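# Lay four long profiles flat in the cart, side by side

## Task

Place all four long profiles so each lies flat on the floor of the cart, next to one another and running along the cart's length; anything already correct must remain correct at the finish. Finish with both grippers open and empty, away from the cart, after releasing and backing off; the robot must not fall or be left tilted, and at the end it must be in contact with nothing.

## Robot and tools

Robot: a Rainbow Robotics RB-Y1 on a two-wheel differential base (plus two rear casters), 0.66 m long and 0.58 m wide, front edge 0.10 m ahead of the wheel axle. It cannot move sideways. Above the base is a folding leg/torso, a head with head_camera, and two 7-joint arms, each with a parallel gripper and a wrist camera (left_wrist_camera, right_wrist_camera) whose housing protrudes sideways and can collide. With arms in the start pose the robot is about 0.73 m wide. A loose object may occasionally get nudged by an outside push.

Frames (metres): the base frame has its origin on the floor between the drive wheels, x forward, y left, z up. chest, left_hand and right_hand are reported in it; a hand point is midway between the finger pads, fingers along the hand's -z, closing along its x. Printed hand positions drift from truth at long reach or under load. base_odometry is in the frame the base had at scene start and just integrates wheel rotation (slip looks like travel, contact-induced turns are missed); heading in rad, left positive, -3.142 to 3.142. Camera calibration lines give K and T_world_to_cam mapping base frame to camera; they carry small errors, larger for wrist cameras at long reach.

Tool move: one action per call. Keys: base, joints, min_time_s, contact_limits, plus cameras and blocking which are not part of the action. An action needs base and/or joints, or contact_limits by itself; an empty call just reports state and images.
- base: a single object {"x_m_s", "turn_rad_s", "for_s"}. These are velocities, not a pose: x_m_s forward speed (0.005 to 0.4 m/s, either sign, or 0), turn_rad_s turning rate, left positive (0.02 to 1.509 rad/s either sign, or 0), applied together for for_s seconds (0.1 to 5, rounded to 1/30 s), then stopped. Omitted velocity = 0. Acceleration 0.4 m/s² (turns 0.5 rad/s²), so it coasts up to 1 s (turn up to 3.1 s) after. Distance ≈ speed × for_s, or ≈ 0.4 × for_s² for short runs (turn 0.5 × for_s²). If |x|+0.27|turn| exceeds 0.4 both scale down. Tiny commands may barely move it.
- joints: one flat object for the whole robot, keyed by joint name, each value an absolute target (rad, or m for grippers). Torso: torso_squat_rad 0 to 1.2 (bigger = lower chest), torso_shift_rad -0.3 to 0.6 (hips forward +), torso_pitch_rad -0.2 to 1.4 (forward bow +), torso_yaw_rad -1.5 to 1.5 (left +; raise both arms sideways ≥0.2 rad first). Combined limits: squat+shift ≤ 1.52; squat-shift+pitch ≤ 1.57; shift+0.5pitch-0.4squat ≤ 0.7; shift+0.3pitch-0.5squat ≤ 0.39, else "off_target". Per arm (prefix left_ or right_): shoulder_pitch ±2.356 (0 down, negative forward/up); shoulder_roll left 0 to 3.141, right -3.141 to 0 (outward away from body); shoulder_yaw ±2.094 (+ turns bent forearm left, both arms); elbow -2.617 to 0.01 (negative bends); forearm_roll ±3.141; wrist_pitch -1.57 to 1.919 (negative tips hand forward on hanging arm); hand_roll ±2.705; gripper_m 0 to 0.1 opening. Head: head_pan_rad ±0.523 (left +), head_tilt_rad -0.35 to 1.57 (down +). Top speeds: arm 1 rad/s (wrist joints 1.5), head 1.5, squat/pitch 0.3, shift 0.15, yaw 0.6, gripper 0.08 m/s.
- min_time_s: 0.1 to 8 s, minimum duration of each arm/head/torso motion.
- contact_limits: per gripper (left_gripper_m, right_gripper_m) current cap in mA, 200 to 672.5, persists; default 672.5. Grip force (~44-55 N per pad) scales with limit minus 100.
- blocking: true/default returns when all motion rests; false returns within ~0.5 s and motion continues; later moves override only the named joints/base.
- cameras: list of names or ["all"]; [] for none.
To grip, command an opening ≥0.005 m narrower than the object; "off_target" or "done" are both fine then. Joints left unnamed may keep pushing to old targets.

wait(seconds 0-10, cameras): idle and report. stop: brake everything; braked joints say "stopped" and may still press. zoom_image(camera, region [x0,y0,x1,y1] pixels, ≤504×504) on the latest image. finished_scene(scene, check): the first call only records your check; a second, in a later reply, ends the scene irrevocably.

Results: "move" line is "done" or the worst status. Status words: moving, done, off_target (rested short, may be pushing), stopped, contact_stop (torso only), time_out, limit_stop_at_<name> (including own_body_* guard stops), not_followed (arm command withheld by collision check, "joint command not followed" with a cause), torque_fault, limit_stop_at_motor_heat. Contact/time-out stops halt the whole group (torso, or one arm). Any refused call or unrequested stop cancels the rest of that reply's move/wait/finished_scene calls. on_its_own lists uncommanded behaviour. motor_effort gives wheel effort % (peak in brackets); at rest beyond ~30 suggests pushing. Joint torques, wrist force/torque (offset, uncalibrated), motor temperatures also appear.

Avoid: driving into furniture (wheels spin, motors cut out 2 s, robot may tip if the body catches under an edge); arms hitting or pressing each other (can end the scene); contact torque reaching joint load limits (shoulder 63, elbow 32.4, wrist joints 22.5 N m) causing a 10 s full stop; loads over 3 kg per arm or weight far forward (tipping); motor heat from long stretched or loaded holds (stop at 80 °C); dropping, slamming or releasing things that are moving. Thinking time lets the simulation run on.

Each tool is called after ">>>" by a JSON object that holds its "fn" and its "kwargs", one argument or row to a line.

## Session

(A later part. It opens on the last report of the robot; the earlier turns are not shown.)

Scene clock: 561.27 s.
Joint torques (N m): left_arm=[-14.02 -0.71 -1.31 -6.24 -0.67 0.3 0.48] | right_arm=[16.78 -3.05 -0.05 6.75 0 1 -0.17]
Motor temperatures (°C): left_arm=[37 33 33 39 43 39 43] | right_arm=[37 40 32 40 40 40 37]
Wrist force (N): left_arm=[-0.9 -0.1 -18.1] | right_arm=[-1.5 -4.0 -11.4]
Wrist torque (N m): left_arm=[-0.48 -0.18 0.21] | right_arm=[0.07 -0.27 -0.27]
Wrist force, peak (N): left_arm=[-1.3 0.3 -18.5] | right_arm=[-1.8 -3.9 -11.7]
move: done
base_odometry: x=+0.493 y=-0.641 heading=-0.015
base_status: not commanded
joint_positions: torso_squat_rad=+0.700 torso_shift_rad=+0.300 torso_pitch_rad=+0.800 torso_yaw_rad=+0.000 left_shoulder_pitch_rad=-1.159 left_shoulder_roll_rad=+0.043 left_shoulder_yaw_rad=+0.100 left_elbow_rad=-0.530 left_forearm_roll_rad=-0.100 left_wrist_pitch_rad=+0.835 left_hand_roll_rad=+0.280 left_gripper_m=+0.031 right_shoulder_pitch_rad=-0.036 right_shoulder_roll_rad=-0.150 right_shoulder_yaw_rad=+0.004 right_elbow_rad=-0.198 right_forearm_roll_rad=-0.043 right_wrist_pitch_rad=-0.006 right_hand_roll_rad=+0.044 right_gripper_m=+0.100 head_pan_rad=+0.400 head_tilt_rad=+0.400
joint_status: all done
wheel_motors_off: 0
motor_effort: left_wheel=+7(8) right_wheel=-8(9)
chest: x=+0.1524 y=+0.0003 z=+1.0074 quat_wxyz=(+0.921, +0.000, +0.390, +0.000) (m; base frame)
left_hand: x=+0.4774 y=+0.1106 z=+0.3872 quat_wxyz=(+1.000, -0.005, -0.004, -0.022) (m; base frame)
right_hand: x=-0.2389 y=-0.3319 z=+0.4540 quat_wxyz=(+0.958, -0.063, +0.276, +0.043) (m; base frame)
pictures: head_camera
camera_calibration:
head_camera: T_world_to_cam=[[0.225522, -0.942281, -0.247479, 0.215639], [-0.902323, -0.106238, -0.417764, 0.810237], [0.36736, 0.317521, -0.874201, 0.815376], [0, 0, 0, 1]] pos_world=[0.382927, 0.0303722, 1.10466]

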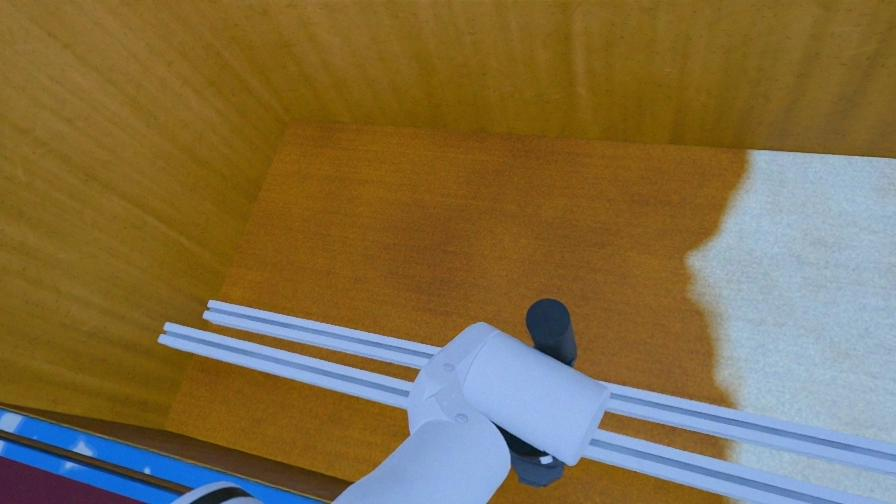

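>>> {"fn": "move", "kwargs": {
  "joints": {"torso_squat_rad":0.85},
  "cameras": ["head_camera"]
}}

>>> {"fn": "move", "kwargs": {
  "joints": {"head_pan_rad":-0.15,"head_tilt_rad":0.5},
  "cameras": ["head_camera"]
}}

Scene clock: 567.17 s.
Joint torques (N m): left_arm=[-14.86 -0.08 -0.52 -6.9 -0.05 -0.12 0.64] | right_arm=[16.93 -3.05 -0.17 6.73 0.08 0.85 -0.13]
Motor temperatures (°C): left_arm=[37 33 33 39 43 39 43] | right_arm=[38 40 32 40 40 40 37]
Wrist force (N): left_arm=[-1.3 0.2 -17.3] | right_arm=[-1.5 -3.8 -11.5]
Wrist torque (N m): left_arm=[0.23 -0.23 0.10] | right_arm=[0.05 -0.28 -0.29]
Wrist force, peak (N): left_arm=[-1.7 0.1 -19.1] | right_arm=[-1.7 -3.9 -11.8]
move: done
base_odometry: x=+0.493 y=-0.641 heading=-0.015
base_status: not commanded
joint_positions: torso_squat_rad=+0.850 torso_shift_rad=+0.300 torso_pitch_rad=+0.800 torso_yaw_rad=+0.000 left_shoulder_pitch_rad=-1.159 left_shoulder_roll_rad=+0.043 left_shoulder_yaw_rad=+0.100 left_elbow_rad=-0.530 left_forearm_roll_rad=-0.100 left_wrist_pitch_rad=+0.835 left_hand_roll_rad=+0.280 left_gripper_m=+0.031 right_shoulder_pitch_rad=-0.036 right_shoulder_roll_rad=-0.150 right_shoulder_yaw_rad=+0.004 right_elbow_rad=-0.198 right_forearm_roll_rad=-0.043 right_wrist_pitch_rad=-0.006 right_hand_roll_rad=+0.044 right_gripper_m=+0.100 head_pan_rad=+0.400 head_tilt_rad=+0.400
joint_status: all done
wheel_motors_off: 0
motor_effort: left_wheel=+8(8) right_wheel=-5(10)
chest: x=+0.1306 y=+0.0003 z=+0.9374 quat_wxyz=(+0.921, +0.000, +0.390, +0.000) (m; base frame)
left_hand: x=+0.4557 y=+0.1106 z=+0.3172 quat_wxyz=(+1.000, -0.005, -0.004, -0.022) (m; base frame)
right_hand: x=-0.2606 y=-0.3320 z=+0.3838 quat_wxyz=(+0.958, -0.063, +0.276, +0.043) (m; base frame)
pictures: head_camera
camera_calibration:
head_camera: T_world_to_cam=[[0.225568, -0.942281, -0.247439, 0.203162], [-0.90224, -0.106232, -0.417944, 0.761457], [0.367534, 0.317524, -0.874126, 0.762034], [0, 0, 0, 1]] pos_world=[0.361117, 0.0303625, 1.03463]

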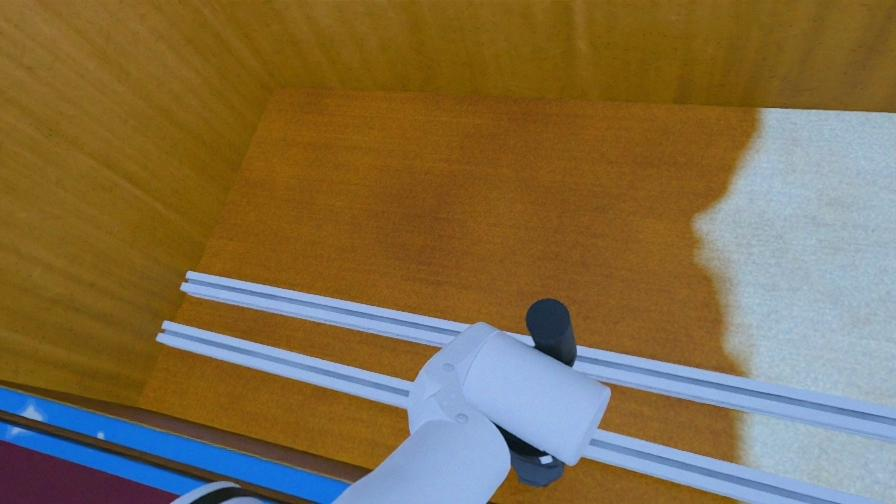

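Scene clock: 568.20 s.
Joint torques (N m): left_arm=[-14.38 -0.88 -1.14 -6.89 -0.15 0.09 0.43] | right_arm=[16.81 -3.36 -0.42 6.89 -0.06 0.99 -0.42]
Motor temperatures (°C): left_arm=[37 33 33 39 43 39 43] | right_arm=[38 40 32 40 40 40 37]
Wrist force (N): left_arm=[-0.6 -0.1 -16.3] | right_arm=[-1.5 -3.5 -11.3]
Wrist torque (N m): left_arm=[0.23 -0.19 0.10] | right_arm=[0.01 -0.28 -0.29]
Wrist force, peak (N): left_arm=[-1.3 0.0 -17.6] | right_arm=[-1.6 -3.6 -11.6]
move: done
base_odometry: x=+0.493 y=-0.641 heading=-0.015
base_status: not commanded
joint_positions: torso_squat_rad=+0.850 torso_shift_rad=+0.300 torso_pitch_rad=+0.800 torso_yaw_rad=+0.000 left_shoulder_pitch_rad=-1.159 left_shoulder_roll_rad=+0.043 left_shoulder_yaw_rad=+0.100 left_elbow_rad=-0.530 left_forearm_roll_rad=-0.100 left_wrist_pitch_rad=+0.835 left_hand_roll_rad=+0.280 left_gripper_m=+0.031 right_shoulder_pitch_rad=-0.036 right_shoulder_roll_rad=-0.150 right_shoulder_yaw_rad=+0.004 right_elbow_rad=-0.198 right_forearm_roll_rad=-0.043 right_wrist_pitch_rad=-0.006 right_hand_roll_rad=+0.044 right_gripper_m=+0.100 head_pan_rad=-0.150 head_tilt_rad=+0.500
joint_status: all done
wheel_motors_off: 0
motor_effort: left_wheel=+7(8) right_wheel=-7(9)
chest: x=+0.1306 y=+0.0003 z=+0.9374 quat_wxyz=(+0.921, +0.000, +0.390, +0.000) (m; base frame)
left_hand: x=+0.4557 y=+0.1106 z=+0.3172 quat_wxyz=(+1.000, -0.005, -0.004, -0.022) (m; base frame)
right_hand: x=-0.2606 y=-0.3320 z=+0.3838 quat_wxyz=(+0.958, -0.063, +0.276, +0.043) (m; base frame)
pictures: head_camera
camera_calibration:
head_camera: T_world_to_cam=[[-0.148082, -0.978134, 0.146035, -0.106092], [-0.942371, 0.0947615, -0.320871, 0.669992], [0.300016, -0.185135, -0.935797, 0.847251], [0, 0, 0, 1]] pos_world=[0.361481, -0.0104064, 1.02333]

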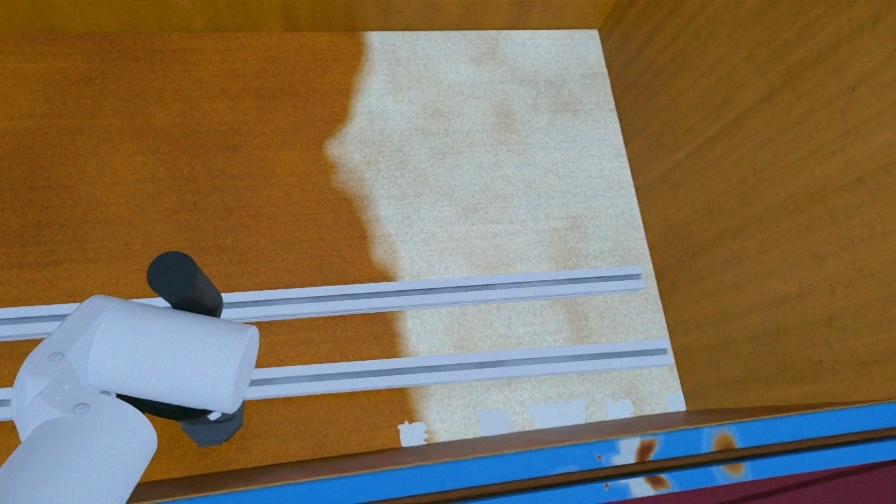

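>>> {"fn": "move", "kwargs": {
  "joints": {"head_pan_rad":0.5,"head_tilt_rad":0.35},
  "cameras": ["head_camera"]
}}

>>> {"fn": "zoom_image", "kwargs": {
  "camera": "head_camera",
  "region": [140, 200, 440, 370]
}}

Scene clock: 578.37 s.
Joint torques (N m): left_arm=[-15.15 -0.81 -0.59 -6.79 0.13 0.02 0.53] | right_arm=[16.96 -3.62 -0.18 6.94 0.1 1.02 -0.33]
Motor temperatures (°C): left_arm=[37 33 33 39 43 39 43] | right_arm=[38 40 32 40 40 40 37]
Wrist force (N): left_arm=[-1.1 0.0 -17.0] | right_arm=[-1.6 -3.5 -11.2]
Wrist torque (N m): left_arm=[0.23 -0.22 0.09] | right_arm=[0.02 -0.30 -0.28]
Wrist force, peak (N): left_arm=[-0.9 -0.4 -17.8] | right_arm=[-1.6 -3.8 -11.6]
move: done
base_odometry: x=+0.493 y=-0.641 heading=-0.015
base_status: not commanded
joint_positions: torso_squat_rad=+0.850 torso_shift_rad=+0.300 torso_pitch_rad=+0.800 torso_yaw_rad=+0.000 left_shoulder_pitch_rad=-1.159 left_shoulder_roll_rad=+0.043 left_shoulder_yaw_rad=+0.100 left_elbow_rad=-0.530 left_forearm_roll_rad=-0.100 left_wrist_pitch_rad=+0.835 left_hand_roll_rad=+0.280 left_gripper_m=+0.031 right_shoulder_pitch_rad=-0.036 right_shoulder_roll_rad=-0.150 right_shoulder_yaw_rad=+0.004 right_elbow_rad=-0.198 right_forearm_roll_rad=-0.043 right_wrist_pitch_rad=-0.006 right_hand_roll_rad=+0.044 right_gripper_m=+0.100 head_pan_rad=+0.500 head_tilt_rad=+0.350
joint_status: all done
wheel_motors_off: 0
motor_effort: left_wheel=+7(8) right_wheel=-7(8)
chest: x=+0.1306 y=+0.0003 z=+0.9374 quat_wxyz=(+0.921, +0.000, +0.390, +0.000) (m; base frame)
left_hand: x=+0.4557 y=+0.1106 z=+0.3172 quat_wxyz=(+1.000, -0.005, -0.004, -0.022) (m; base frame)
right_hand: x=-0.2606 y=-0.3320 z=+0.3838 quat_wxyz=(+0.958, -0.063, +0.276, +0.043) (m; base frame)
pictures: head_camera
camera_calibration:
head_camera: T_world_to_cam=[[0.288192, -0.903866, -0.316184, 0.257946], [-0.876311, -0.115829, -0.467614, 0.806652], [0.386037, 0.411838, -0.825448, 0.704988], [0, 0, 0, 1]] pos_world=[0.360389, 0.0362414, 1.04069]

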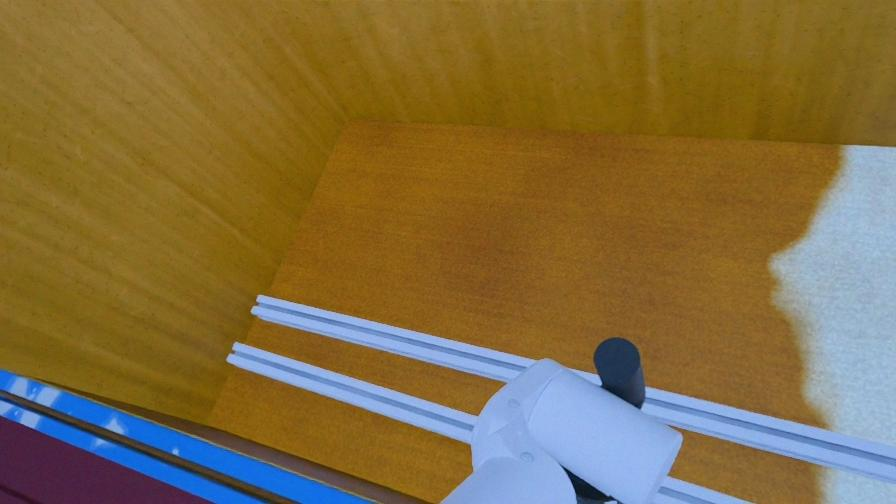

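Scaled by 1.680 from the camera's 896x504 image, which has a finer 1280x720 frame.

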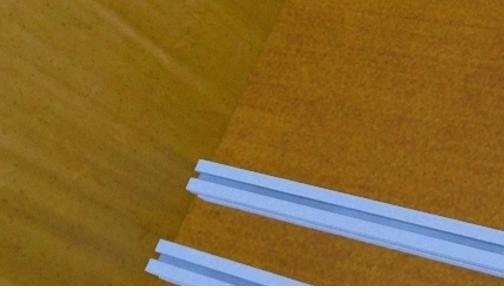

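>>> {"fn": "move", "kwargs": {
  "joints": {"torso_squat_rad":0.82,"left_shoulder_roll_rad":0.031},
  "cameras": []
}}

>>> {"fn": "move", "kwargs": {
  "joints": {"torso_squat_rad":0.868,"head_pan_rad":0.4,"head_tilt_rad":0.4},
  "cameras": ["head_camera"]
}}

>>> {"fn": "zoom_image", "kwargs": {
  "camera": "head_camera",
  "region": [100, 200, 400, 370]
}}

>>> {"fn": "move", "kwargs": {
  "joints": {"head_pan_rad":-0.15,"head_tilt_rad":0.5},
  "cameras": ["head_camera"]
}}

>>> {"fn": "zoom_image", "kwargs": {
  "camera": "head_camera",
  "region": [450, 220, 750, 400]
}}

Scene clock: 587.33 s.
Joint torques (N m): left_arm=[-15.09 -0.99 -1.16 -6.92 -0.08 -0.03 0.28] | right_arm=[16.91 -3.26 -0.25 6.73 0.04 0.98 0.01]
Motor temperatures (°C): left_arm=[37 33 33 38 43 38 43] | right_arm=[38 40 32 40 40 40 37]
Wrist force (N): left_arm=[-1.2 0.2 -18.4] | right_arm=[-1.7 -3.6 -11.2]
Wrist torque (N m): left_arm=[-0.67 -0.23 0.23] | right_arm=[0.00 -0.29 -0.27]
Wrist force, peak (N): left_arm=[-3.7 -6.8 -18.3] | right_arm=[-2.0 -3.8 -11.7]
move: done
base_odometry: x=+0.493 y=-0.641 heading=-0.015
base_status: not commanded
joint_positions: torso_squat_rad=+0.820 torso_shift_rad=+0.300 torso_pitch_rad=+0.801 torso_yaw_rad=+0.000 left_shoulder_pitch_rad=-1.159 left_shoulder_roll_rad=+0.031 left_shoulder_yaw_rad=+0.100 left_elbow_rad=-0.530 left_forearm_roll_rad=-0.100 left_wrist_pitch_rad=+0.835 left_hand_roll_rad=+0.280 left_gripper_m=+0.031 right_shoulder_pitch_rad=-0.036 right_shoulder_roll_rad=-0.150 right_shoulder_yaw_rad=+0.004 right_elbow_rad=-0.198 right_forearm_roll_rad=-0.043 right_wrist_pitch_rad=-0.006 right_hand_roll_rad=+0.044 right_gripper_m=+0.100 head_pan_rad=+0.500 head_tilt_rad=+0.350
joint_status: all done
wheel_motors_off: 0
motor_effort: left_wheel=+7(9) right_wheel=-10(10)
chest: x=+0.1353 y=+0.0003 z=+0.9522 quat_wxyz=(+0.921, +0.000, +0.390, +0.000) (m; base frame)
left_hand: x=+0.4574 y=+0.1023 z=+0.3322 quat_wxyz=(+1.000, -0.010, -0.002, -0.024) (m; base frame)
right_hand: x=-0.2561 y=-0.3320 z=+0.3987 quat_wxyz=(+0.958, -0.063, +0.276, +0.042) (m; base frame)
pictures: none
No camera images: "cameras" was empty.

Scene clock: 588.20 s.
Joint torques (N m): left_arm=[2.62 -3.43 -0.14 -0.64 -0.29 -0.47 0.24] | right_arm=[16.83 -3.55 0 6.7 0.05 1.03 -0.5]
Motor temperatures (°C): left_arm=[37 33 33 38 43 38 43] | right_arm=[38 40 32 40 40 40 37]
Wrist force (N): left_arm=[-1.2 0.4 -15.6] | right_arm=[-1.6 -3.9 -11.3]
Wrist torque (N m): left_arm=[0.32 -0.16 0.52] | right_arm=[0.05 -0.28 -0.28]
Wrist force, peak (N): left_arm=[-5.4 0.7 -18.3] | right_arm=[-1.5 -3.9 -11.6]
move: done
base_odometry: x=+0.493 y=-0.641 heading=-0.015
base_status: not commanded
joint_positions: torso_squat_rad=+0.868 torso_shift_rad=+0.300 torso_pitch_rad=+0.799 torso_yaw_rad=+0.000 left_shoulder_pitch_rad=-1.164 left_shoulder_roll_rad=+0.032 left_shoulder_yaw_rad=+0.100 left_elbow_rad=-0.531 left_forearm_roll_rad=-0.100 left_wrist_pitch_rad=+0.835 left_hand_roll_rad=+0.280 left_gripper_m=+0.031 right_shoulder_pitch_rad=-0.036 right_shoulder_roll_rad=-0.150 right_shoulder_yaw_rad=+0.004 right_elbow_rad=-0.198 right_forearm_roll_rad=-0.043 right_wrist_pitch_rad=-0.006 right_hand_roll_rad=+0.044 right_gripper_m=+0.100 head_pan_rad=+0.400 head_tilt_rad=+0.400
joint_status: all done
wheel_motors_off: 0
motor_effort: left_wheel=+2(7) right_wheel=-11(12)
chest: x=+0.1271 y=+0.0002 z=+0.9287 quat_wxyz=(+0.921, +0.000, +0.389, +0.000) (m; base frame)
left_hand: x=+0.4538 y=+0.1016 z=+0.3108 quat_wxyz=(+1.000, -0.010, -0.006, -0.024) (m; base frame)
right_hand: x=-0.2632 y=-0.3319 z=+0.3743 quat_wxyz=(+0.958, -0.063, +0.275, +0.042) (m; base frame)
pictures: head_camera
camera_calibration:
head_camera: T_world_to_cam=[[0.225929, -0.942222, -0.247335, 0.201542], [-0.901486, -0.106008, -0.419626, 0.756119], [0.369161, 0.317774, -0.87335, 0.754835], [0, 0, 0, 1]] pos_world=[0.357441, 0.0301847, 1.02637]

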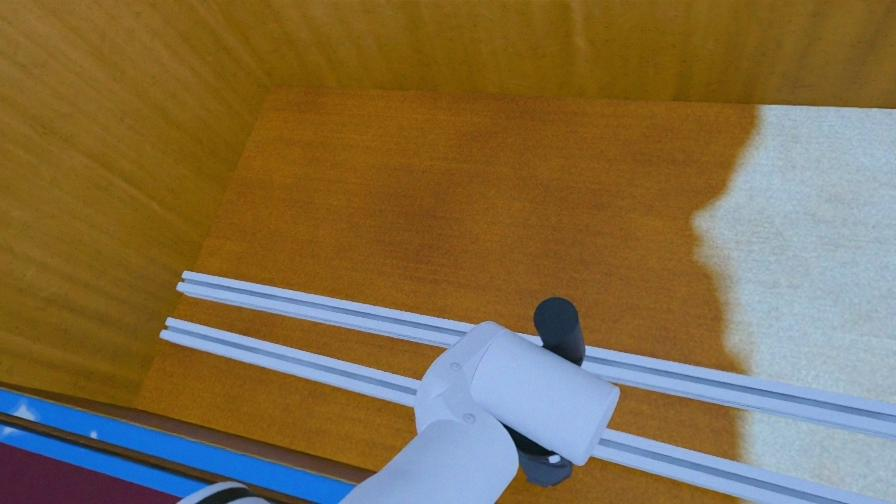

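Scaled by 1.680 from the camera's 896x504 image, which has a finer 1280x720 frame.

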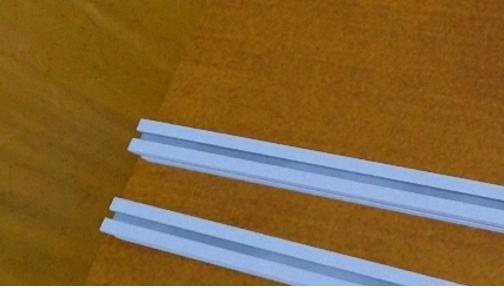

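Scene clock: 589.23 s.
Joint torques (N m): left_arm=[3.15 -3.35 -1.06 -0.55 -0.14 -0.24 0.09] | right_arm=[17.33 -3.15 -0.26 6.81 0.11 0.93 -0.18]
Motor temperatures (°C): left_arm=[37 33 33 38 43 38 43] | right_arm=[38 40 32 40 40 40 37]
Wrist force (N): left_arm=[-1.9 0.1 -16.7] | right_arm=[-1.5 -3.6 -11.0]
Wrist torque (N m): left_arm=[0.33 -0.20 0.53] | right_arm=[0.01 -0.28 -0.28]
Wrist force, peak (N): left_arm=[-2.4 -0.1 -17.6] | right_arm=[-1.5 -3.8 -11.5]
move: done
base_odometry: x=+0.493 y=-0.641 heading=-0.015
base_status: not commanded
joint_positions: torso_squat_rad=+0.868 torso_shift_rad=+0.300 torso_pitch_rad=+0.799 torso_yaw_rad=+0.000 left_shoulder_pitch_rad=-1.164 left_shoulder_roll_rad=+0.032 left_shoulder_yaw_rad=+0.100 left_elbow_rad=-0.531 left_forearm_roll_rad=-0.100 left_wrist_pitch_rad=+0.835 left_hand_roll_rad=+0.280 left_gripper_m=+0.031 right_shoulder_pitch_rad=-0.036 right_shoulder_roll_rad=-0.150 right_shoulder_yaw_rad=+0.004 right_elbow_rad=-0.198 right_forearm_roll_rad=-0.043 right_wrist_pitch_rad=-0.006 right_hand_roll_rad=+0.044 right_gripper_m=+0.100 head_pan_rad=-0.150 head_tilt_rad=+0.500
joint_status: all done
wheel_motors_off: 0
motor_effort: left_wheel=+3(3) right_wheel=-10(13)
chest: x=+0.1271 y=+0.0002 z=+0.9287 quat_wxyz=(+0.921, +0.000, +0.389, +0.000) (m; base frame)
left_hand: x=+0.4538 y=+0.1016 z=+0.3108 quat_wxyz=(+1.000, -0.010, -0.006, -0.024) (m; base frame)
right_hand: x=-0.2632 y=-0.3319 z=+0.3743 quat_wxyz=(+0.958, -0.063, +0.275, +0.042) (m; base frame)
pictures: head_camera
camera_calibration:
head_camera: T_world_to_cam=[[-0.148459, -0.97816, 0.145477, -0.104897], [-0.941778, 0.0949669, -0.322546, 0.665395], [0.301686, -0.184892, -0.935308, 0.839481], [0, 0, 0, 1]] pos_world=[0.357822, -0.0105832, 1.01505]

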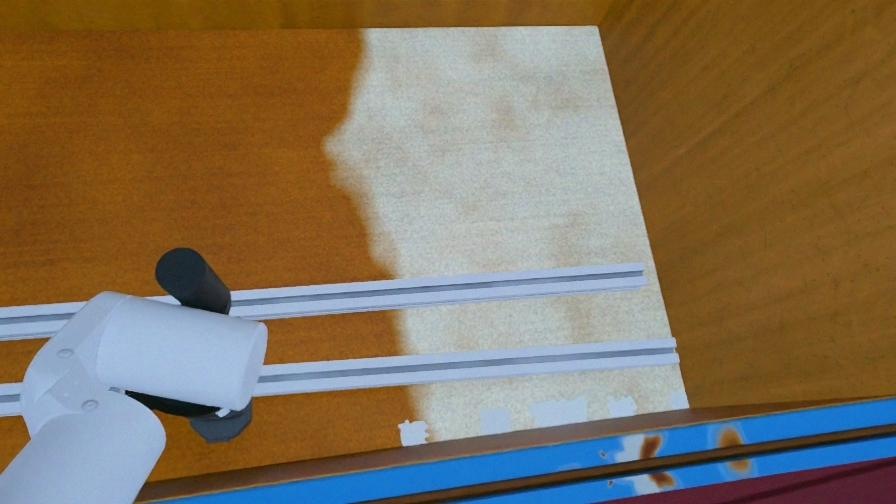

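Scaled by 1.680 from the camera's 896x504 image, which has a finer 1280x720 frame.

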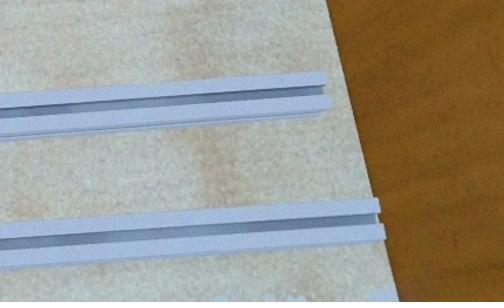

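>>> {"fn": "move", "kwargs": {
  "joints": {"torso_squat_rad":0.77},
  "cameras": []
}}

>>> {"fn": "move", "kwargs": {
  "joints": {"left_shoulder_pitch_rad":-1.30,"left_elbow_rad":-0.257,"left_wrist_pitch_rad":0.70,"left_forearm_roll_rad":-0.13},
  "min_time_s": 1.5,
  "cameras": []
}}

Scene clock: 611.87 s.
Joint torques (N m): left_arm=[-13.88 -2.1 -0.28 -6.77 0.05 0.12 0.53] | right_arm=[16.69 -2.69 -0.21 6.89 0.03 0.94 -0.28]
Motor temperatures (°C): left_arm=[36 33 33 37 43 38 43] | right_arm=[38 40 32 40 40 40 37]
Wrist force (N): left_arm=[-1.3 0.3 -18.1] | right_arm=[-1.8 -4.1 -11.4]
Wrist torque (N m): left_arm=[-0.52 -0.22 0.18] | right_arm=[0.06 -0.29 -0.28]
Wrist force, peak (N): left_arm=[-3.1 1.3 -19.8] | right_arm=[-1.7 -3.6 -11.8]
move: done
base_odometry: x=+0.493 y=-0.641 heading=-0.015
base_status: not commanded
joint_positions: torso_squat_rad=+0.770 torso_shift_rad=+0.300 torso_pitch_rad=+0.801 torso_yaw_rad=+0.000 left_shoulder_pitch_rad=-1.159 left_shoulder_roll_rad=+0.031 left_shoulder_yaw_rad=+0.100 left_elbow_rad=-0.530 left_forearm_roll_rad=-0.100 left_wrist_pitch_rad=+0.835 left_hand_roll_rad=+0.280 left_gripper_m=+0.031 right_shoulder_pitch_rad=-0.036 right_shoulder_roll_rad=-0.150 right_shoulder_yaw_rad=+0.004 right_elbow_rad=-0.198 right_forearm_roll_rad=-0.043 right_wrist_pitch_rad=-0.006 right_hand_roll_rad=+0.044 right_gripper_m=+0.100 head_pan_rad=-0.150 head_tilt_rad=+0.500
joint_status: all done
wheel_motors_off: 0
motor_effort: left_wheel=+6(7) right_wheel=-7(11)
chest: x=+0.1427 y=+0.0002 z=+0.9760 quat_wxyz=(+0.921, +0.000, +0.390, +0.000) (m; base frame)
left_hand: x=+0.4649 y=+0.1024 z=+0.3561 quat_wxyz=(+1.000, -0.010, -0.002, -0.024) (m; base frame)
right_hand: x=-0.2487 y=-0.3319 z=+0.4225 quat_wxyz=(+0.958, -0.063, +0.276, +0.043) (m; base frame)
pictures: none
No camera images: "cameras" was empty.

Scene clock: 613.67 s.
Joint torques (N m): left_arm=[-15.24 -1.9 -0.32 -5.44 -0.59 0 0.27] | right_arm=[16.82 -3.03 -0.5 6.76 0.01 1.19 -0.27]
Motor temperatures (°C): left_arm=[36 33 33 37 43 38 43] | right_arm=[38 40 32 40 40 40 37]
Wrist force (N): left_arm=[-1.4 0.5 -18.5] | right_arm=[-1.8 -4.1 -11.3]
Wrist torque (N m): left_arm=[-0.61 -0.22 0.15] | right_arm=[0.06 -0.29 -0.28]
Wrist force, peak (N): left_arm=[-1.9 0.7 -18.6] | right_arm=[-2.0 -3.9 -11.6]
move: done
base_odometry: x=+0.493 y=-0.641 heading=-0.015
base_status: not commanded
joint_positions: torso_squat_rad=+0.770 torso_shift_rad=+0.300 torso_pitch_rad=+0.801 torso_yaw_rad=+0.000 left_shoulder_pitch_rad=-1.299 left_shoulder_roll_rad=+0.031 left_shoulder_yaw_rad=+0.100 left_elbow_rad=-0.257 left_forearm_roll_rad=-0.130 left_wrist_pitch_rad=+0.700 left_hand_roll_rad=+0.280 left_gripper_m=+0.031 right_shoulder_pitch_rad=-0.036 right_shoulder_roll_rad=-0.150 right_shoulder_yaw_rad=+0.004 right_elbow_rad=-0.198 right_forearm_roll_rad=-0.043 right_wrist_pitch_rad=-0.006 right_hand_roll_rad=+0.044 right_gripper_m=+0.100 head_pan_rad=-0.150 head_tilt_rad=+0.500
joint_status: all done
wheel_motors_off: 0
motor_effort: left_wheel=+6(7) right_wheel=-10(11)
chest: x=+0.1427 y=+0.0002 z=+0.9760 quat_wxyz=(+0.921, +0.000, +0.390, +0.000) (m; base frame)
left_hand: x=+0.4657 y=+0.0932 z=+0.3524 quat_wxyz=(+0.998, -0.004, -0.004, -0.063) (m; base frame)
right_hand: x=-0.2487 y=-0.3319 z=+0.4225 quat_wxyz=(+0.958, -0.063, +0.276, +0.043) (m; base frame)
pictures: none
No camera images: "cameras" was empty.

>>> {"fn": "move", "kwargs": {
  "joints": {"left_shoulder_roll_rad":0.051,"left_forearm_roll_rad":-0.12,"left_hand_roll_rad":0.37},
  "cameras": []
}}

Scene clock: 621.57 s.
Joint torques (N m): left_arm=[-15.6 -0.24 -1.09 -5.35 -0.33 -0.13 0.1] | right_arm=[17.02 -3.15 0.05 6.93 -0.13 1.11 -0.22]
Motor temperatures (°C): left_arm=[36 33 33 37 43 38 43] | right_arm=[38 40 32 40 40 40 37]
Wrist force (N): left_arm=[-1.4 -0.5 -17.8] | right_arm=[-1.8 -4.0 -11.3]
Wrist torque (N m): left_arm=[-0.49 -0.25 0.15] | right_arm=[0.04 -0.29 -0.28]
Wrist force, peak (N): left_arm=[-0.9 2.6 -18.6] | right_arm=[-1.7 -4.2 -11.6]
move: done
base_odometry: x=+0.493 y=-0.641 heading=-0.015
base_status: not commanded
joint_positions: torso_squat_rad=+0.770 torso_shift_rad=+0.300 torso_pitch_rad=+0.801 torso_yaw_rad=+0.000 left_shoulder_pitch_rad=-1.299 left_shoulder_roll_rad=+0.051 left_shoulder_yaw_rad=+0.100 left_elbow_rad=-0.257 left_forearm_roll_rad=-0.120 left_wrist_pitch_rad=+0.700 left_hand_roll_rad=+0.370 left_gripper_m=+0.031 right_shoulder_pitch_rad=-0.036 right_shoulder_roll_rad=-0.150 right_shoulder_yaw_rad=+0.004 right_elbow_rad=-0.198 right_forearm_roll_rad=-0.043 right_wrist_pitch_rad=-0.006 right_hand_roll_rad=+0.044 right_gripper_m=+0.100 head_pan_rad=-0.150 head_tilt_rad=+0.500
joint_status: all done
wheel_motors_off: 0
motor_effort: left_wheel=+7(7) right_wheel=-9(9)
chest: x=+0.1427 y=+0.0003 z=+0.9760 quat_wxyz=(+0.921, +0.000, +0.390, +0.000) (m; base frame)
left_hand: x=+0.4706 y=+0.1053 z=+0.3521 quat_wxyz=(+1.000, +0.002, -0.005, -0.009) (m; base frame)
right_hand: x=-0.2487 y=-0.3319 z=+0.4226 quat_wxyz=(+0.958, -0.063, +0.276, +0.042) (m; base frame)
pictures: none
No camera images: "cameras" was empty.

>>> {"fn": "move", "kwargs": {
  "joints": {"torso_squat_rad":0.84},
  "cameras": ["head_camera"]
}}

>>> {"fn": "zoom_image", "kwargs": {
  "camera": "head_camera",
  "region": [450, 220, 750, 400]
}}

>>> {"fn": "move", "kwargs": {
  "joints": {"head_pan_rad":0.4,"head_tilt_rad":0.4},
  "cameras": ["head_camera"]
}}

>>> {"fn": "zoom_image", "kwargs": {
  "camera": "head_camera",
  "region": [100, 200, 400, 370]
}}

Scene clock: 628.07 s.
Joint torques (N m): left_arm=[-15.63 -0.47 -0.36 -6.14 -0.57 0.04 -0.27] | right_arm=[16.76 -2.96 -0.28 7.03 0.09 1.13 -0.12]
Motor temperatures (°C): left_arm=[36 33 33 37 43 38 43] | right_arm=[38 40 32 40 40 40 37]
Wrist force (N): left_arm=[-1.5 0.0 -18.0] | right_arm=[-1.7 -3.7 -11.4]
Wrist torque (N m): left_arm=[-0.57 -0.26 0.17] | right_arm=[0.02 -0.31 -0.29]
Wrist force, peak (N): left_arm=[-1.9 -0.1 -18.7] | right_arm=[-1.9 -4.1 -11.6]
move: done
base_odometry: x=+0.493 y=-0.641 heading=-0.015
base_status: not commanded
joint_positions: torso_squat_rad=+0.840 torso_shift_rad=+0.300 torso_pitch_rad=+0.800 torso_yaw_rad=+0.000 left_shoulder_pitch_rad=-1.299 left_shoulder_roll_rad=+0.051 left_shoulder_yaw_rad=+0.100 left_elbow_rad=-0.257 left_forearm_roll_rad=-0.120 left_wrist_pitch_rad=+0.700 left_hand_roll_rad=+0.370 left_gripper_m=+0.031 right_shoulder_pitch_rad=-0.036 right_shoulder_roll_rad=-0.150 right_shoulder_yaw_rad=+0.004 right_elbow_rad=-0.198 right_forearm_roll_rad=-0.043 right_wrist_pitch_rad=-0.006 right_hand_roll_rad=+0.044 right_gripper_m=+0.100 head_pan_rad=-0.150 head_tilt_rad=+0.500
joint_status: all done
wheel_motors_off: 0
motor_effort: left_wheel=+7(8) right_wheel=-7(9)
chest: x=+0.1322 y=+0.0003 z=+0.9424 quat_wxyz=(+0.921, +0.000, +0.390, +0.000) (m; base frame)
left_hand: x=+0.4602 y=+0.1053 z=+0.3185 quat_wxyz=(+1.000, +0.002, -0.005, -0.009) (m; base frame)
right_hand: x=-0.2591 y=-0.3319 z=+0.3888 quat_wxyz=(+0.958, -0.063, +0.276, +0.042) (m; base frame)
pictures: head_camera
camera_calibration:
head_camera: T_world_to_cam=[[-0.148126, -0.978135, 0.145982, -0.106571], [-0.942385, 0.0948335, -0.320808, 0.673014], [0.299949, -0.185091, -0.935827, 0.851485], [0, 0, 0, 1]] pos_world=[0.36305, -0.0104628, 1.02831]

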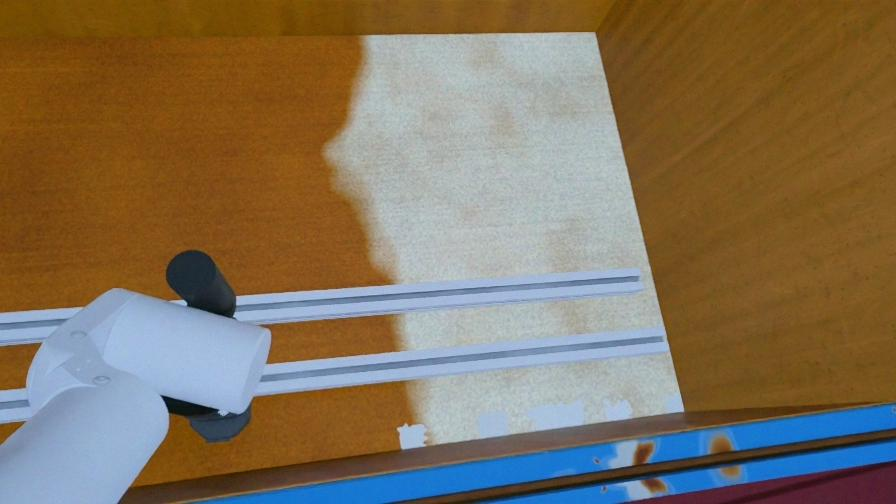

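Scaled by 1.680 from the camera's 896x504 image, which has a finer 1280x720 frame.

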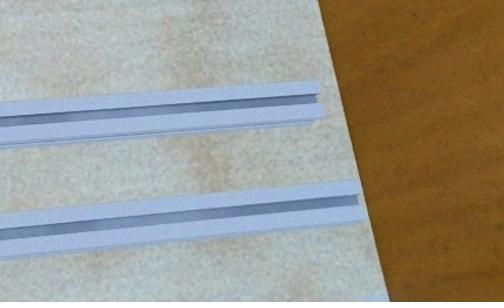

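Scene clock: 629.10 s.
Joint torques (N m): left_arm=[-15.32 -0.79 -0.68 -6 -0.39 0.1 -0.15] | right_arm=[16.69 -3.09 -0.5 6.81 -0.01 1.16 -0.25]
Motor temperatures (°C): left_arm=[36 33 33 37 43 38 43] | right_arm=[38 40 32 40 40 40 37]
Wrist force (N): left_arm=[-1.5 -0.4 -18.1] | right_arm=[-1.6 -4.0 -11.3]
Wrist torque (N m): left_arm=[-0.49 -0.27 0.19] | right_arm=[0.07 -0.29 -0.29]
Wrist force, peak (N): left_arm=[-1.5 0.0 -18.3] | right_arm=[-1.4 -3.8 -11.8]
move: done
base_odometry: x=+0.493 y=-0.641 heading=-0.015
base_status: not commanded
joint_positions: torso_squat_rad=+0.840 torso_shift_rad=+0.300 torso_pitch_rad=+0.800 torso_yaw_rad=+0.000 left_shoulder_pitch_rad=-1.299 left_shoulder_roll_rad=+0.051 left_shoulder_yaw_rad=+0.100 left_elbow_rad=-0.257 left_forearm_roll_rad=-0.120 left_wrist_pitch_rad=+0.700 left_hand_roll_rad=+0.370 left_gripper_m=+0.031 right_shoulder_pitch_rad=-0.036 right_shoulder_roll_rad=-0.150 right_shoulder_yaw_rad=+0.004 right_elbow_rad=-0.198 right_forearm_roll_rad=-0.043 right_wrist_pitch_rad=-0.006 right_hand_roll_rad=+0.044 right_gripper_m=+0.100 head_pan_rad=+0.400 head_tilt_rad=+0.400
joint_status: all done
wheel_motors_off: 0
motor_effort: left_wheel=+7(8) right_wheel=-9(9)
chest: x=+0.1322 y=+0.0003 z=+0.9424 quat_wxyz=(+0.921, +0.000, +0.390, +0.000) (m; base frame)
left_hand: x=+0.4602 y=+0.1053 z=+0.3185 quat_wxyz=(+1.000, +0.002, -0.005, -0.009) (m; base frame)
right_hand: x=-0.2591 y=-0.3319 z=+0.3888 quat_wxyz=(+0.958, -0.063, +0.276, +0.042) (m; base frame)
pictures: head_camera
camera_calibration:
head_camera: T_world_to_cam=[[0.225507, -0.942277, -0.247508, 0.204079], [-0.902272, -0.106165, -0.417893, 0.764909], [0.367495, 0.317557, -0.874131, 0.765847], [0, 0, 0, 1]] pos_world=[0.362689, 0.0303058, 1.03961]

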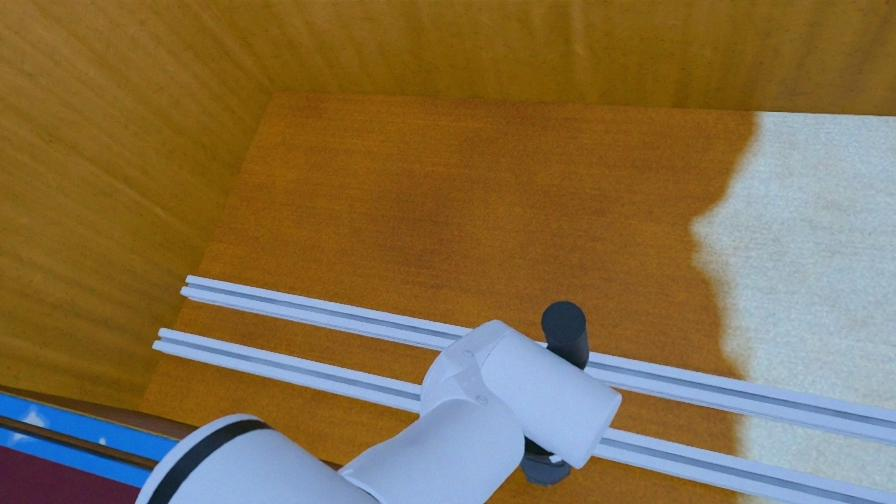

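Scaled by 1.680 from the camera's 896x504 image, which has a finer 1280x720 frame.

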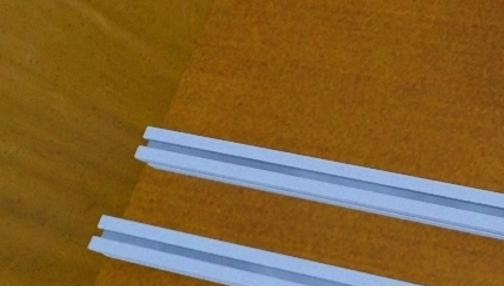

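>>> {"fn": "move", "kwargs": {
  "joints": {"left_shoulder_roll_rad":0.045,"torso_squat_rad":0.866},
  "cameras": []
}}

>>> {"fn": "move", "kwargs": {
  "joints": {"torso_squat_rad":0.875},
  "cameras": ["head_camera"]
}}

>>> {"fn": "zoom_image", "kwargs": {
  "camera": "head_camera",
  "region": [100, 200, 400, 370]
}}

Scene clock: 633.80 s.
Joint torques (N m): left_arm=[-14.95 -0.11 -0.92 -5.93 -0.1 -0.23 0.21] | right_arm=[17.04 -3.31 -0.16 6.71 0.07 1.02 -0.23]
Motor temperatures (°C): left_arm=[37 33 33 37 43 38 43] | right_arm=[38 39 32 40 40 40 37]
Wrist force (N): left_arm=[-1.4 0.1 -17.3] | right_arm=[-1.6 -3.7 -11.3]
Wrist torque (N m): left_arm=[0.30 -0.22 0.09] | right_arm=[0.03 -0.29 -0.29]
Wrist force, peak (N): left_arm=[-2.3 -3.0 -18.3] | right_arm=[-1.7 -3.6 -11.8]
move: done
base_odometry: x=+0.493 y=-0.641 heading=-0.015
base_status: not commanded
joint_positions: torso_squat_rad=+0.866 torso_shift_rad=+0.300 torso_pitch_rad=+0.800 torso_yaw_rad=+0.000 left_shoulder_pitch_rad=-1.299 left_shoulder_roll_rad=+0.045 left_shoulder_yaw_rad=+0.100 left_elbow_rad=-0.257 left_forearm_roll_rad=-0.120 left_wrist_pitch_rad=+0.700 left_hand_roll_rad=+0.370 left_gripper_m=+0.031 right_shoulder_pitch_rad=-0.036 right_shoulder_roll_rad=-0.150 right_shoulder_yaw_rad=+0.004 right_elbow_rad=-0.198 right_forearm_roll_rad=-0.043 right_wrist_pitch_rad=-0.006 right_hand_roll_rad=+0.044 right_gripper_m=+0.100 head_pan_rad=+0.400 head_tilt_rad=+0.400
joint_status: all done
wheel_motors_off: 0
motor_effort: left_wheel=+7(8) right_wheel=-5(9)
chest: x=+0.1281 y=+0.0003 z=+0.9293 quat_wxyz=(+0.921, +0.000, +0.390, +0.000) (m; base frame)
left_hand: x=+0.4546 y=+0.1011 z=+0.3055 quat_wxyz=(+1.000, -0.001, -0.005, -0.011) (m; base frame)
right_hand: x=-0.2632 y=-0.3319 z=+0.3757 quat_wxyz=(+0.958, -0.063, +0.276, +0.042) (m; base frame)
pictures: none
No camera images: "cameras" was empty.

Scene clock: 634.47 s.
Joint torques (N m): left_arm=[-11.57 -0.43 0.03 -5.08 0.03 -2.74 -0.08] | right_arm=[16.94 -3.23 -0.38 6.82 0.14 0.96 -0.28]
Motor temperatures (°C): left_arm=[37 33 33 37 43 38 43] | right_arm=[38 39 32 40 40 40 37]
Wrist force (N): left_arm=[-7.2 3.7 17.0] | right_arm=[-1.8 -3.7 -11.2]
Wrist torque (N m): left_arm=[0.04 0.67 -0.16] | right_arm=[0.02 -0.32 -0.28]
Wrist force, peak (N): left_arm=[-10.1 3.9 28.4] | right_arm=[-2.0 -3.8 -11.4]
move: done
base_odometry: x=+0.493 y=-0.641 heading=-0.015
base_status: not commanded
joint_positions: torso_squat_rad=+0.875 torso_shift_rad=+0.300 torso_pitch_rad=+0.799 torso_yaw_rad=+0.000 left_shoulder_pitch_rad=-1.300 left_shoulder_roll_rad=+0.045 left_shoulder_yaw_rad=+0.100 left_elbow_rad=-0.257 left_forearm_roll_rad=-0.120 left_wrist_pitch_rad=+0.701 left_hand_roll_rad=+0.370 left_gripper_m=+0.031 right_shoulder_pitch_rad=-0.036 right_shoulder_roll_rad=-0.150 right_shoulder_yaw_rad=+0.004 right_elbow_rad=-0.198 right_forearm_roll_rad=-0.043 right_wrist_pitch_rad=-0.006 right_hand_roll_rad=+0.044 right_gripper_m=+0.100 head_pan_rad=+0.400 head_tilt_rad=+0.400
joint_status: all done
wheel_motors_off: 0
motor_effort: left_wheel=+9(11) right_wheel=-9(11)
chest: x=+0.1263 y=+0.0003 z=+0.9249 quat_wxyz=(+0.921, +0.000, +0.389, +0.000) (m; base frame)
left_hand: x=+0.4539 y=+0.1010 z=+0.3017 quat_wxyz=(+1.000, -0.001, -0.005, -0.011) (m; base frame)
right_hand: x=-0.2644 y=-0.3319 z=+0.3710 quat_wxyz=(+0.958, -0.063, +0.276, +0.042) (m; base frame)
pictures: head_camera
camera_calibration:
head_camera: T_world_to_cam=[[0.225791, -0.942254, -0.247339, 0.200889], [-0.901865, -0.106188, -0.418765, 0.753064], [0.368318, 0.31762, -0.873762, 0.752278], [0, 0, 0, 1]] pos_world=[0.356726, 0.0303171, 1.02236]

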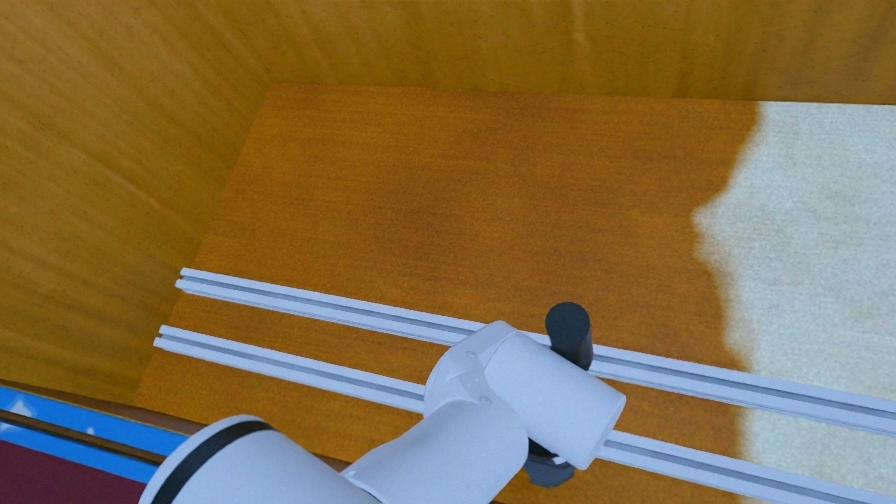

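Scaled by 1.680 from the camera's 896x504 image, which has a finer 1280x720 frame.

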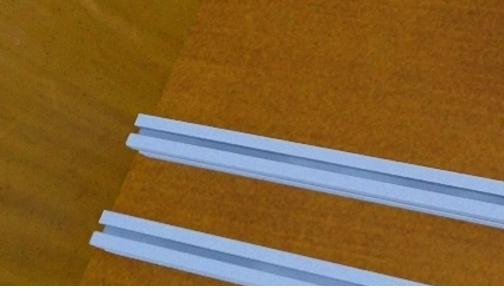

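>>> {"fn": "move", "kwargs": {
  "joints": {"left_gripper_m":0.055},
  "cameras": []
}}

>>> {"fn": "move", "kwargs": {
  "joints": {"torso_squat_rad":0.6},
  "cameras": ["head_camera"]
}}

>>> {"fn": "move", "kwargs": {
  "joints": {"torso_squat_rad":0.31},
  "cameras": []
}}

>>> {"fn": "move", "kwargs": {
  "joints": {"torso_shift_rad":0.2,"torso_pitch_rad":0.7,"left_shoulder_pitch_rad":-1.0,"left_elbow_rad":-1.1,"left_wrist_pitch_rad":1.345,"left_forearm_roll_rad":-0.046,"left_hand_roll_rad":0.22,"left_shoulder_roll_rad":0.043,"head_pan_rad":-0.15,"head_tilt_rad":0.5},
  "cameras": ["head_camera"]
}}

>>> {"fn": "move", "kwargs": {
  "base": {"x_m_s":-0.24,"for_s":1.7},
  "cameras": []
}}

Scene clock: 639.97 s.
Joint torques (N m): left_arm=[-8.28 -1.28 -0.62 -2.17 0.05 0.4 0.3] | right_arm=[17.04 -3.76 0.02 6.57 -0.1 0.84 -0.18]
Motor temperatures (°C): left_arm=[36 33 33 37 43 38 43] | right_arm=[38 39 32 40 40 40 37]
Wrist force (N): left_arm=[2.4 0.0 2.3] | right_arm=[-1.5 -3.6 -11.2]
Wrist torque (N m): left_arm=[-0.33 -0.06 0.19] | right_arm=[0.00 -0.28 -0.28]
Wrist force, peak (N): left_arm=[-7.3 3.7 20.7] | right_arm=[-1.6 -4.0 -11.5]
move: done
base_odometry: x=+0.493 y=-0.641 heading=-0.015
base_status: not commanded
joint_positions: torso_squat_rad=+0.875 torso_shift_rad=+0.300 torso_pitch_rad=+0.799 torso_yaw_rad=+0.000 left_shoulder_pitch_rad=-1.301 left_shoulder_roll_rad=+0.045 left_shoulder_yaw_rad=+0.100 left_elbow_rad=-0.258 left_forearm_roll_rad=-0.120 left_wrist_pitch_rad=+0.700 left_hand_roll_rad=+0.370 left_gripper_m=+0.055 right_shoulder_pitch_rad=-0.036 right_shoulder_roll_rad=-0.150 right_shoulder_yaw_rad=+0.004 right_elbow_rad=-0.198 right_forearm_roll_rad=-0.043 right_wrist_pitch_rad=-0.006 right_hand_roll_rad=+0.044 right_gripper_m=+0.100 head_pan_rad=+0.400 head_tilt_rad=+0.400
joint_status: all done
wheel_motors_off: 0
motor_effort: left_wheel=+10(10) right_wheel=-6(10)
chest: x=+0.1264 y=+0.0003 z=+0.9249 quat_wxyz=(+0.921, +0.000, +0.389, +0.000) (m; base frame)
left_hand: x=+0.4549 y=+0.1008 z=+0.3020 quat_wxyz=(+1.000, -0.001, -0.006, -0.011) (m; base frame)
right_hand: x=-0.2644 y=-0.3319 z=+0.3710 quat_wxyz=(+0.958, -0.063, +0.276, +0.042) (m; base frame)
pictures: none
No camera images: "cameras" was empty.

Scene clock: 641.73 s.
Joint torques (N m): left_arm=[-12.82 -1.59 0.03 -4.55 0.07 -0.02 0.33] | right_arm=[17.18 -2.63 -0.06 6.62 -0.05 1 -0.09]
Motor temperatures (°C): left_arm=[36 33 33 37 43 38 43] | right_arm=[38 39 32 40 40 40 37]
Wrist force (N): left_arm=[-1.4 0.0 -9.0] | right_arm=[-2.0 -3.9 -11.6]
Wrist torque (N m): left_arm=[-0.22 -0.27 0.16] | right_arm=[0.05 -0.34 -0.28]
Wrist force, peak (N): left_arm=[-1.5 -0.1 -9.4] | right_arm=[-1.9 -3.9 -11.7]
move: done
base_odometry: x=+0.493 y=-0.641 heading=-0.015
base_status: not commanded
joint_positions: torso_squat_rad=+0.600 torso_shift_rad=+0.300 torso_pitch_rad=+0.800 torso_yaw_rad=+0.000 left_shoulder_pitch_rad=-1.300 left_shoulder_roll_rad=+0.045 left_shoulder_yaw_rad=+0.100 left_elbow_rad=-0.257 left_forearm_roll_rad=-0.120 left_wrist_pitch_rad=+0.700 left_hand_roll_rad=+0.370 left_gripper_m=+0.055 right_shoulder_pitch_rad=-0.036 right_shoulder_roll_rad=-0.150 right_shoulder_yaw_rad=+0.004 right_elbow_rad=-0.198 right_forearm_roll_rad=-0.043 right_wrist_pitch_rad=-0.006 right_hand_roll_rad=+0.044 right_gripper_m=+0.100 head_pan_rad=+0.400 head_tilt_rad=+0.400
joint_status: all done
wheel_motors_off: 0
motor_effort: left_wheel=+7(10) right_wheel=-8(10)
chest: x=+0.1648 y=+0.0003 z=+1.0479 quat_wxyz=(+0.921, +0.000, +0.390, +0.000) (m; base frame)
left_hand: x=+0.4919 y=+0.1012 z=+0.4244 quat_wxyz=(+1.000, -0.001, -0.005, -0.011) (m; base frame)
right_hand: x=-0.2264 y=-0.3319 z=+0.4943 quat_wxyz=(+0.958, -0.063, +0.276, +0.043) (m; base frame)
pictures: head_camera
camera_calibration:
head_camera: T_world_to_cam=[[0.225597, -0.94225, -0.247531, 0.222885], [-0.902202, -0.10619, -0.418037, 0.838574], [0.36761, 0.317631, -0.874056, 0.846046], [0, 0, 0, 1]] pos_world=[0.395266, 0.0303309, 1.14522]

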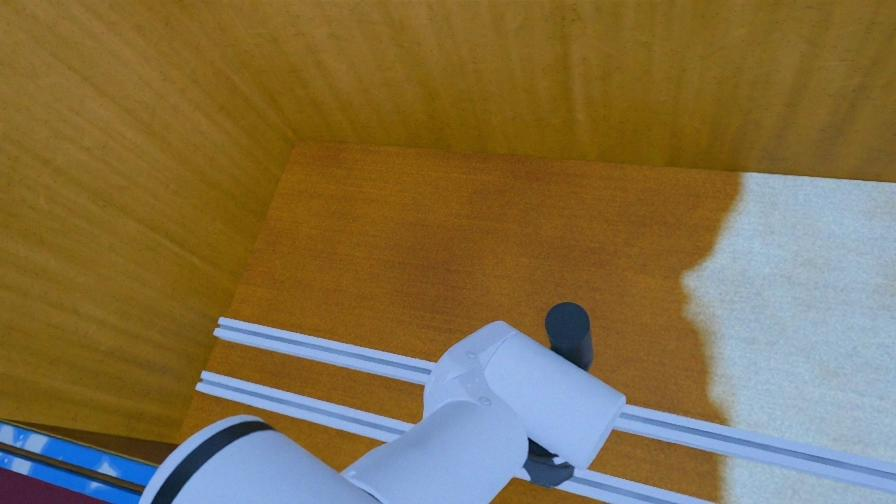

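Scene clock: 643.50 s.
Joint torques (N m): left_arm=[-13.15 -1.25 -0.89 -4.58 -0.01 0.06 0.15] | right_arm=[16.89 -2.83 -0.55 6.68 0.12 1.13 -0.25]
Motor temperatures (°C): left_arm=[36 33 33 37 43 38 43] | right_arm=[38 39 32 40 40 40 37]
Wrist force (N): left_arm=[-1.5 0.3 -9.1] | right_arm=[-1.8 -3.8 -12.0]
Wrist torque (N m): left_arm=[-0.30 -0.25 0.17] | right_arm=[0.05 -0.30 -0.28]
Wrist force, peak (N): left_arm=[-1.5 0.3 -9.1] | right_arm=[-1.8 -3.8 -12.0]
move: done
base_odometry: x=+0.493 y=-0.641 heading=-0.015
base_status: not commanded
joint_positions: torso_squat_rad=+0.310 torso_shift_rad=+0.300 torso_pitch_rad=+0.800 torso_yaw_rad=+0.000 left_shoulder_pitch_rad=-1.300 left_shoulder_roll_rad=+0.045 left_shoulder_yaw_rad=+0.100 left_elbow_rad=-0.257 left_forearm_roll_rad=-0.120 left_wrist_pitch_rad=+0.700 left_hand_roll_rad=+0.370 left_gripper_m=+0.055 right_shoulder_pitch_rad=-0.036 right_shoulder_roll_rad=-0.150 right_shoulder_yaw_rad=+0.004 right_elbow_rad=-0.198 right_forearm_roll_rad=-0.043 right_wrist_pitch_rad=-0.006 right_hand_roll_rad=+0.044 right_gripper_m=+0.100 head_pan_rad=+0.400 head_tilt_rad=+0.400
joint_status: all done
wheel_motors_off: 0
motor_effort: left_wheel=+8(9) right_wheel=-8(10)
chest: x=+0.1911 y=+0.0003 z=+1.1329 quat_wxyz=(+0.921, +0.000, +0.390, +0.000) (m; base frame)
left_hand: x=+0.5181 y=+0.1012 z=+0.5093 quat_wxyz=(+1.000, -0.001, -0.005, -0.011) (m; base frame)
right_hand: x=-0.2001 y=-0.3319 z=+0.5793 quat_wxyz=(+0.958, -0.063, +0.276, +0.043) (m; base frame)
pictures: none
No camera images: "cameras" was empty.

Scene clock: 645.10 s.
Joint torques (N m): left_arm=[-14.86 -0.34 -0.46 -8.49 0.06 -0.13 0.01] | right_arm=[14.24 -3.64 0.03 5.85 -0.08 1 -0.12]
Motor temperatures (°C): left_arm=[36 33 33 37 43 38 43] | right_arm=[38 39 32 40 40 40 37]
Wrist force (N): left_arm=[-0.6 0.7 -8.7] | right_arm=[-2.2 -3.7 -11.8]
Wrist torque (N m): left_arm=[-0.36 -0.13 0.23] | right_arm=[0.03 -0.29 -0.28]
Wrist force, peak (N): left_arm=[-1.6 -0.2 -9.7] | right_arm=[-2.3 -3.9 -12.2]
move: done
base_odometry: x=+0.493 y=-0.641 heading=-0.015
base_status: not commanded
joint_positions: torso_squat_rad=+0.310 torso_shift_rad=+0.200 torso_pitch_rad=+0.700 torso_yaw_rad=+0.000 left_shoulder_pitch_rad=-1.000 left_shoulder_roll_rad=+0.043 left_shoulder_yaw_rad=+0.100 left_elbow_rad=-1.100 left_forearm_roll_rad=-0.046 left_wrist_pitch_rad=+1.345 left_hand_roll_rad=+0.220 left_gripper_m=+0.055 right_shoulder_pitch_rad=-0.036 right_shoulder_roll_rad=-0.150 right_shoulder_yaw_rad=+0.004 right_elbow_rad=-0.198 right_forearm_roll_rad=-0.043 right_wrist_pitch_rad=-0.006 right_hand_roll_rad=+0.044 right_gripper_m=+0.100 head_pan_rad=-0.150 head_tilt_rad=+0.500
joint_status: all done
wheel_motors_off: 0
motor_effort: left_wheel=+8(9) right_wheel=-6(11)
chest: x=+0.1038 y=+0.0003 z=+1.1705 quat_wxyz=(+0.939, +0.000, +0.343, +0.000) (m; base frame)
left_hand: x=+0.4883 y=+0.1254 z=+0.6573 quat_wxyz=(+1.000, -0.007, -0.004, -0.001) (m; base frame)
right_hand: x=-0.2301 y=-0.3319 z=+0.5806 quat_wxyz=(+0.971, -0.065, +0.228, +0.039) (m; base frame)
pictures: head_camera
camera_calibration:
head_camera: T_world_to_cam=[[-0.161966, -0.97814, 0.130419, -0.12439], [-0.905539, 0.0948068, -0.413534, 0.824158], [0.392129, -0.185078, -0.9011, 1.02327], [0, 0, 0, 1]] pos_world=[0.324908, -0.0104233, 1.2791]

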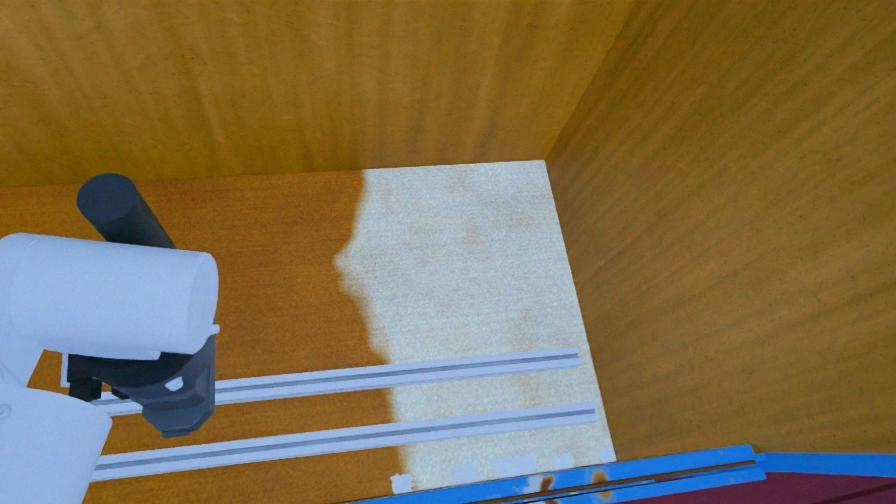

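Scene clock: 648.03 s.
Joint torques (N m): left_arm=[-13.52 -0.17 -0.42 -7.82 -0.04 -0.17 0.1] | right_arm=[14.31 -3.66 -0.56 5.87 0.24 0.78 -0.38]
Motor temperatures (°C): left_arm=[36 33 33 37 43 38 43] | right_arm=[38 39 32 40 40 40 37]
Wrist force (N): left_arm=[-0.8 0.4 -8.7] | right_arm=[-2.4 -3.9 -11.9]
Wrist torque (N m): left_arm=[-0.30 -0.18 0.25] | right_arm=[0.06 -0.34 -0.29]
Wrist force, peak (N): left_arm=[-0.8 0.8 -9.3] | right_arm=[-2.7 -3.7 -12.3]
move: done
base_odometry: x=+0.085 y=-0.635 heading=-0.014
base_status: done (sent for 1.7 of 1.7 s)
joint_positions: torso_squat_rad=+0.310 torso_shift_rad=+0.200 torso_pitch_rad=+0.700 torso_yaw_rad=+0.000 left_shoulder_pitch_rad=-1.000 left_shoulder_roll_rad=+0.043 left_shoulder_yaw_rad=+0.100 left_elbow_rad=-1.100 left_forearm_roll_rad=-0.046 left_wrist_pitch_rad=+1.345 left_hand_roll_rad=+0.220 left_gripper_m=+0.055 right_shoulder_pitch_rad=-0.036 right_shoulder_roll_rad=-0.150 right_shoulder_yaw_rad=+0.004 right_elbow_rad=-0.198 right_forearm_roll_rad=-0.043 right_wrist_pitch_rad=-0.006 right_hand_roll_rad=+0.044 right_gripper_m=+0.100 head_pan_rad=-0.150 head_tilt_rad=+0.500
joint_status: not commanded
wheel_motors_off: 0
motor_effort: left_wheel=+14(28) right_wheel=-10(33)
chest: x=+0.1038 y=+0.0003 z=+1.1705 quat_wxyz=(+0.939, +0.000, +0.343, +0.000) (m; base frame)
left_hand: x=+0.4883 y=+0.1254 z=+0.6573 quat_wxyz=(+1.000, -0.007, -0.004, -0.001) (m; base frame)
right_hand: x=-0.2302 y=-0.3319 z=+0.5806 quat_wxyz=(+0.971, -0.065, +0.228, +0.039) (m; base frame)
pictures: none
No camera images: "cameras" was empty.


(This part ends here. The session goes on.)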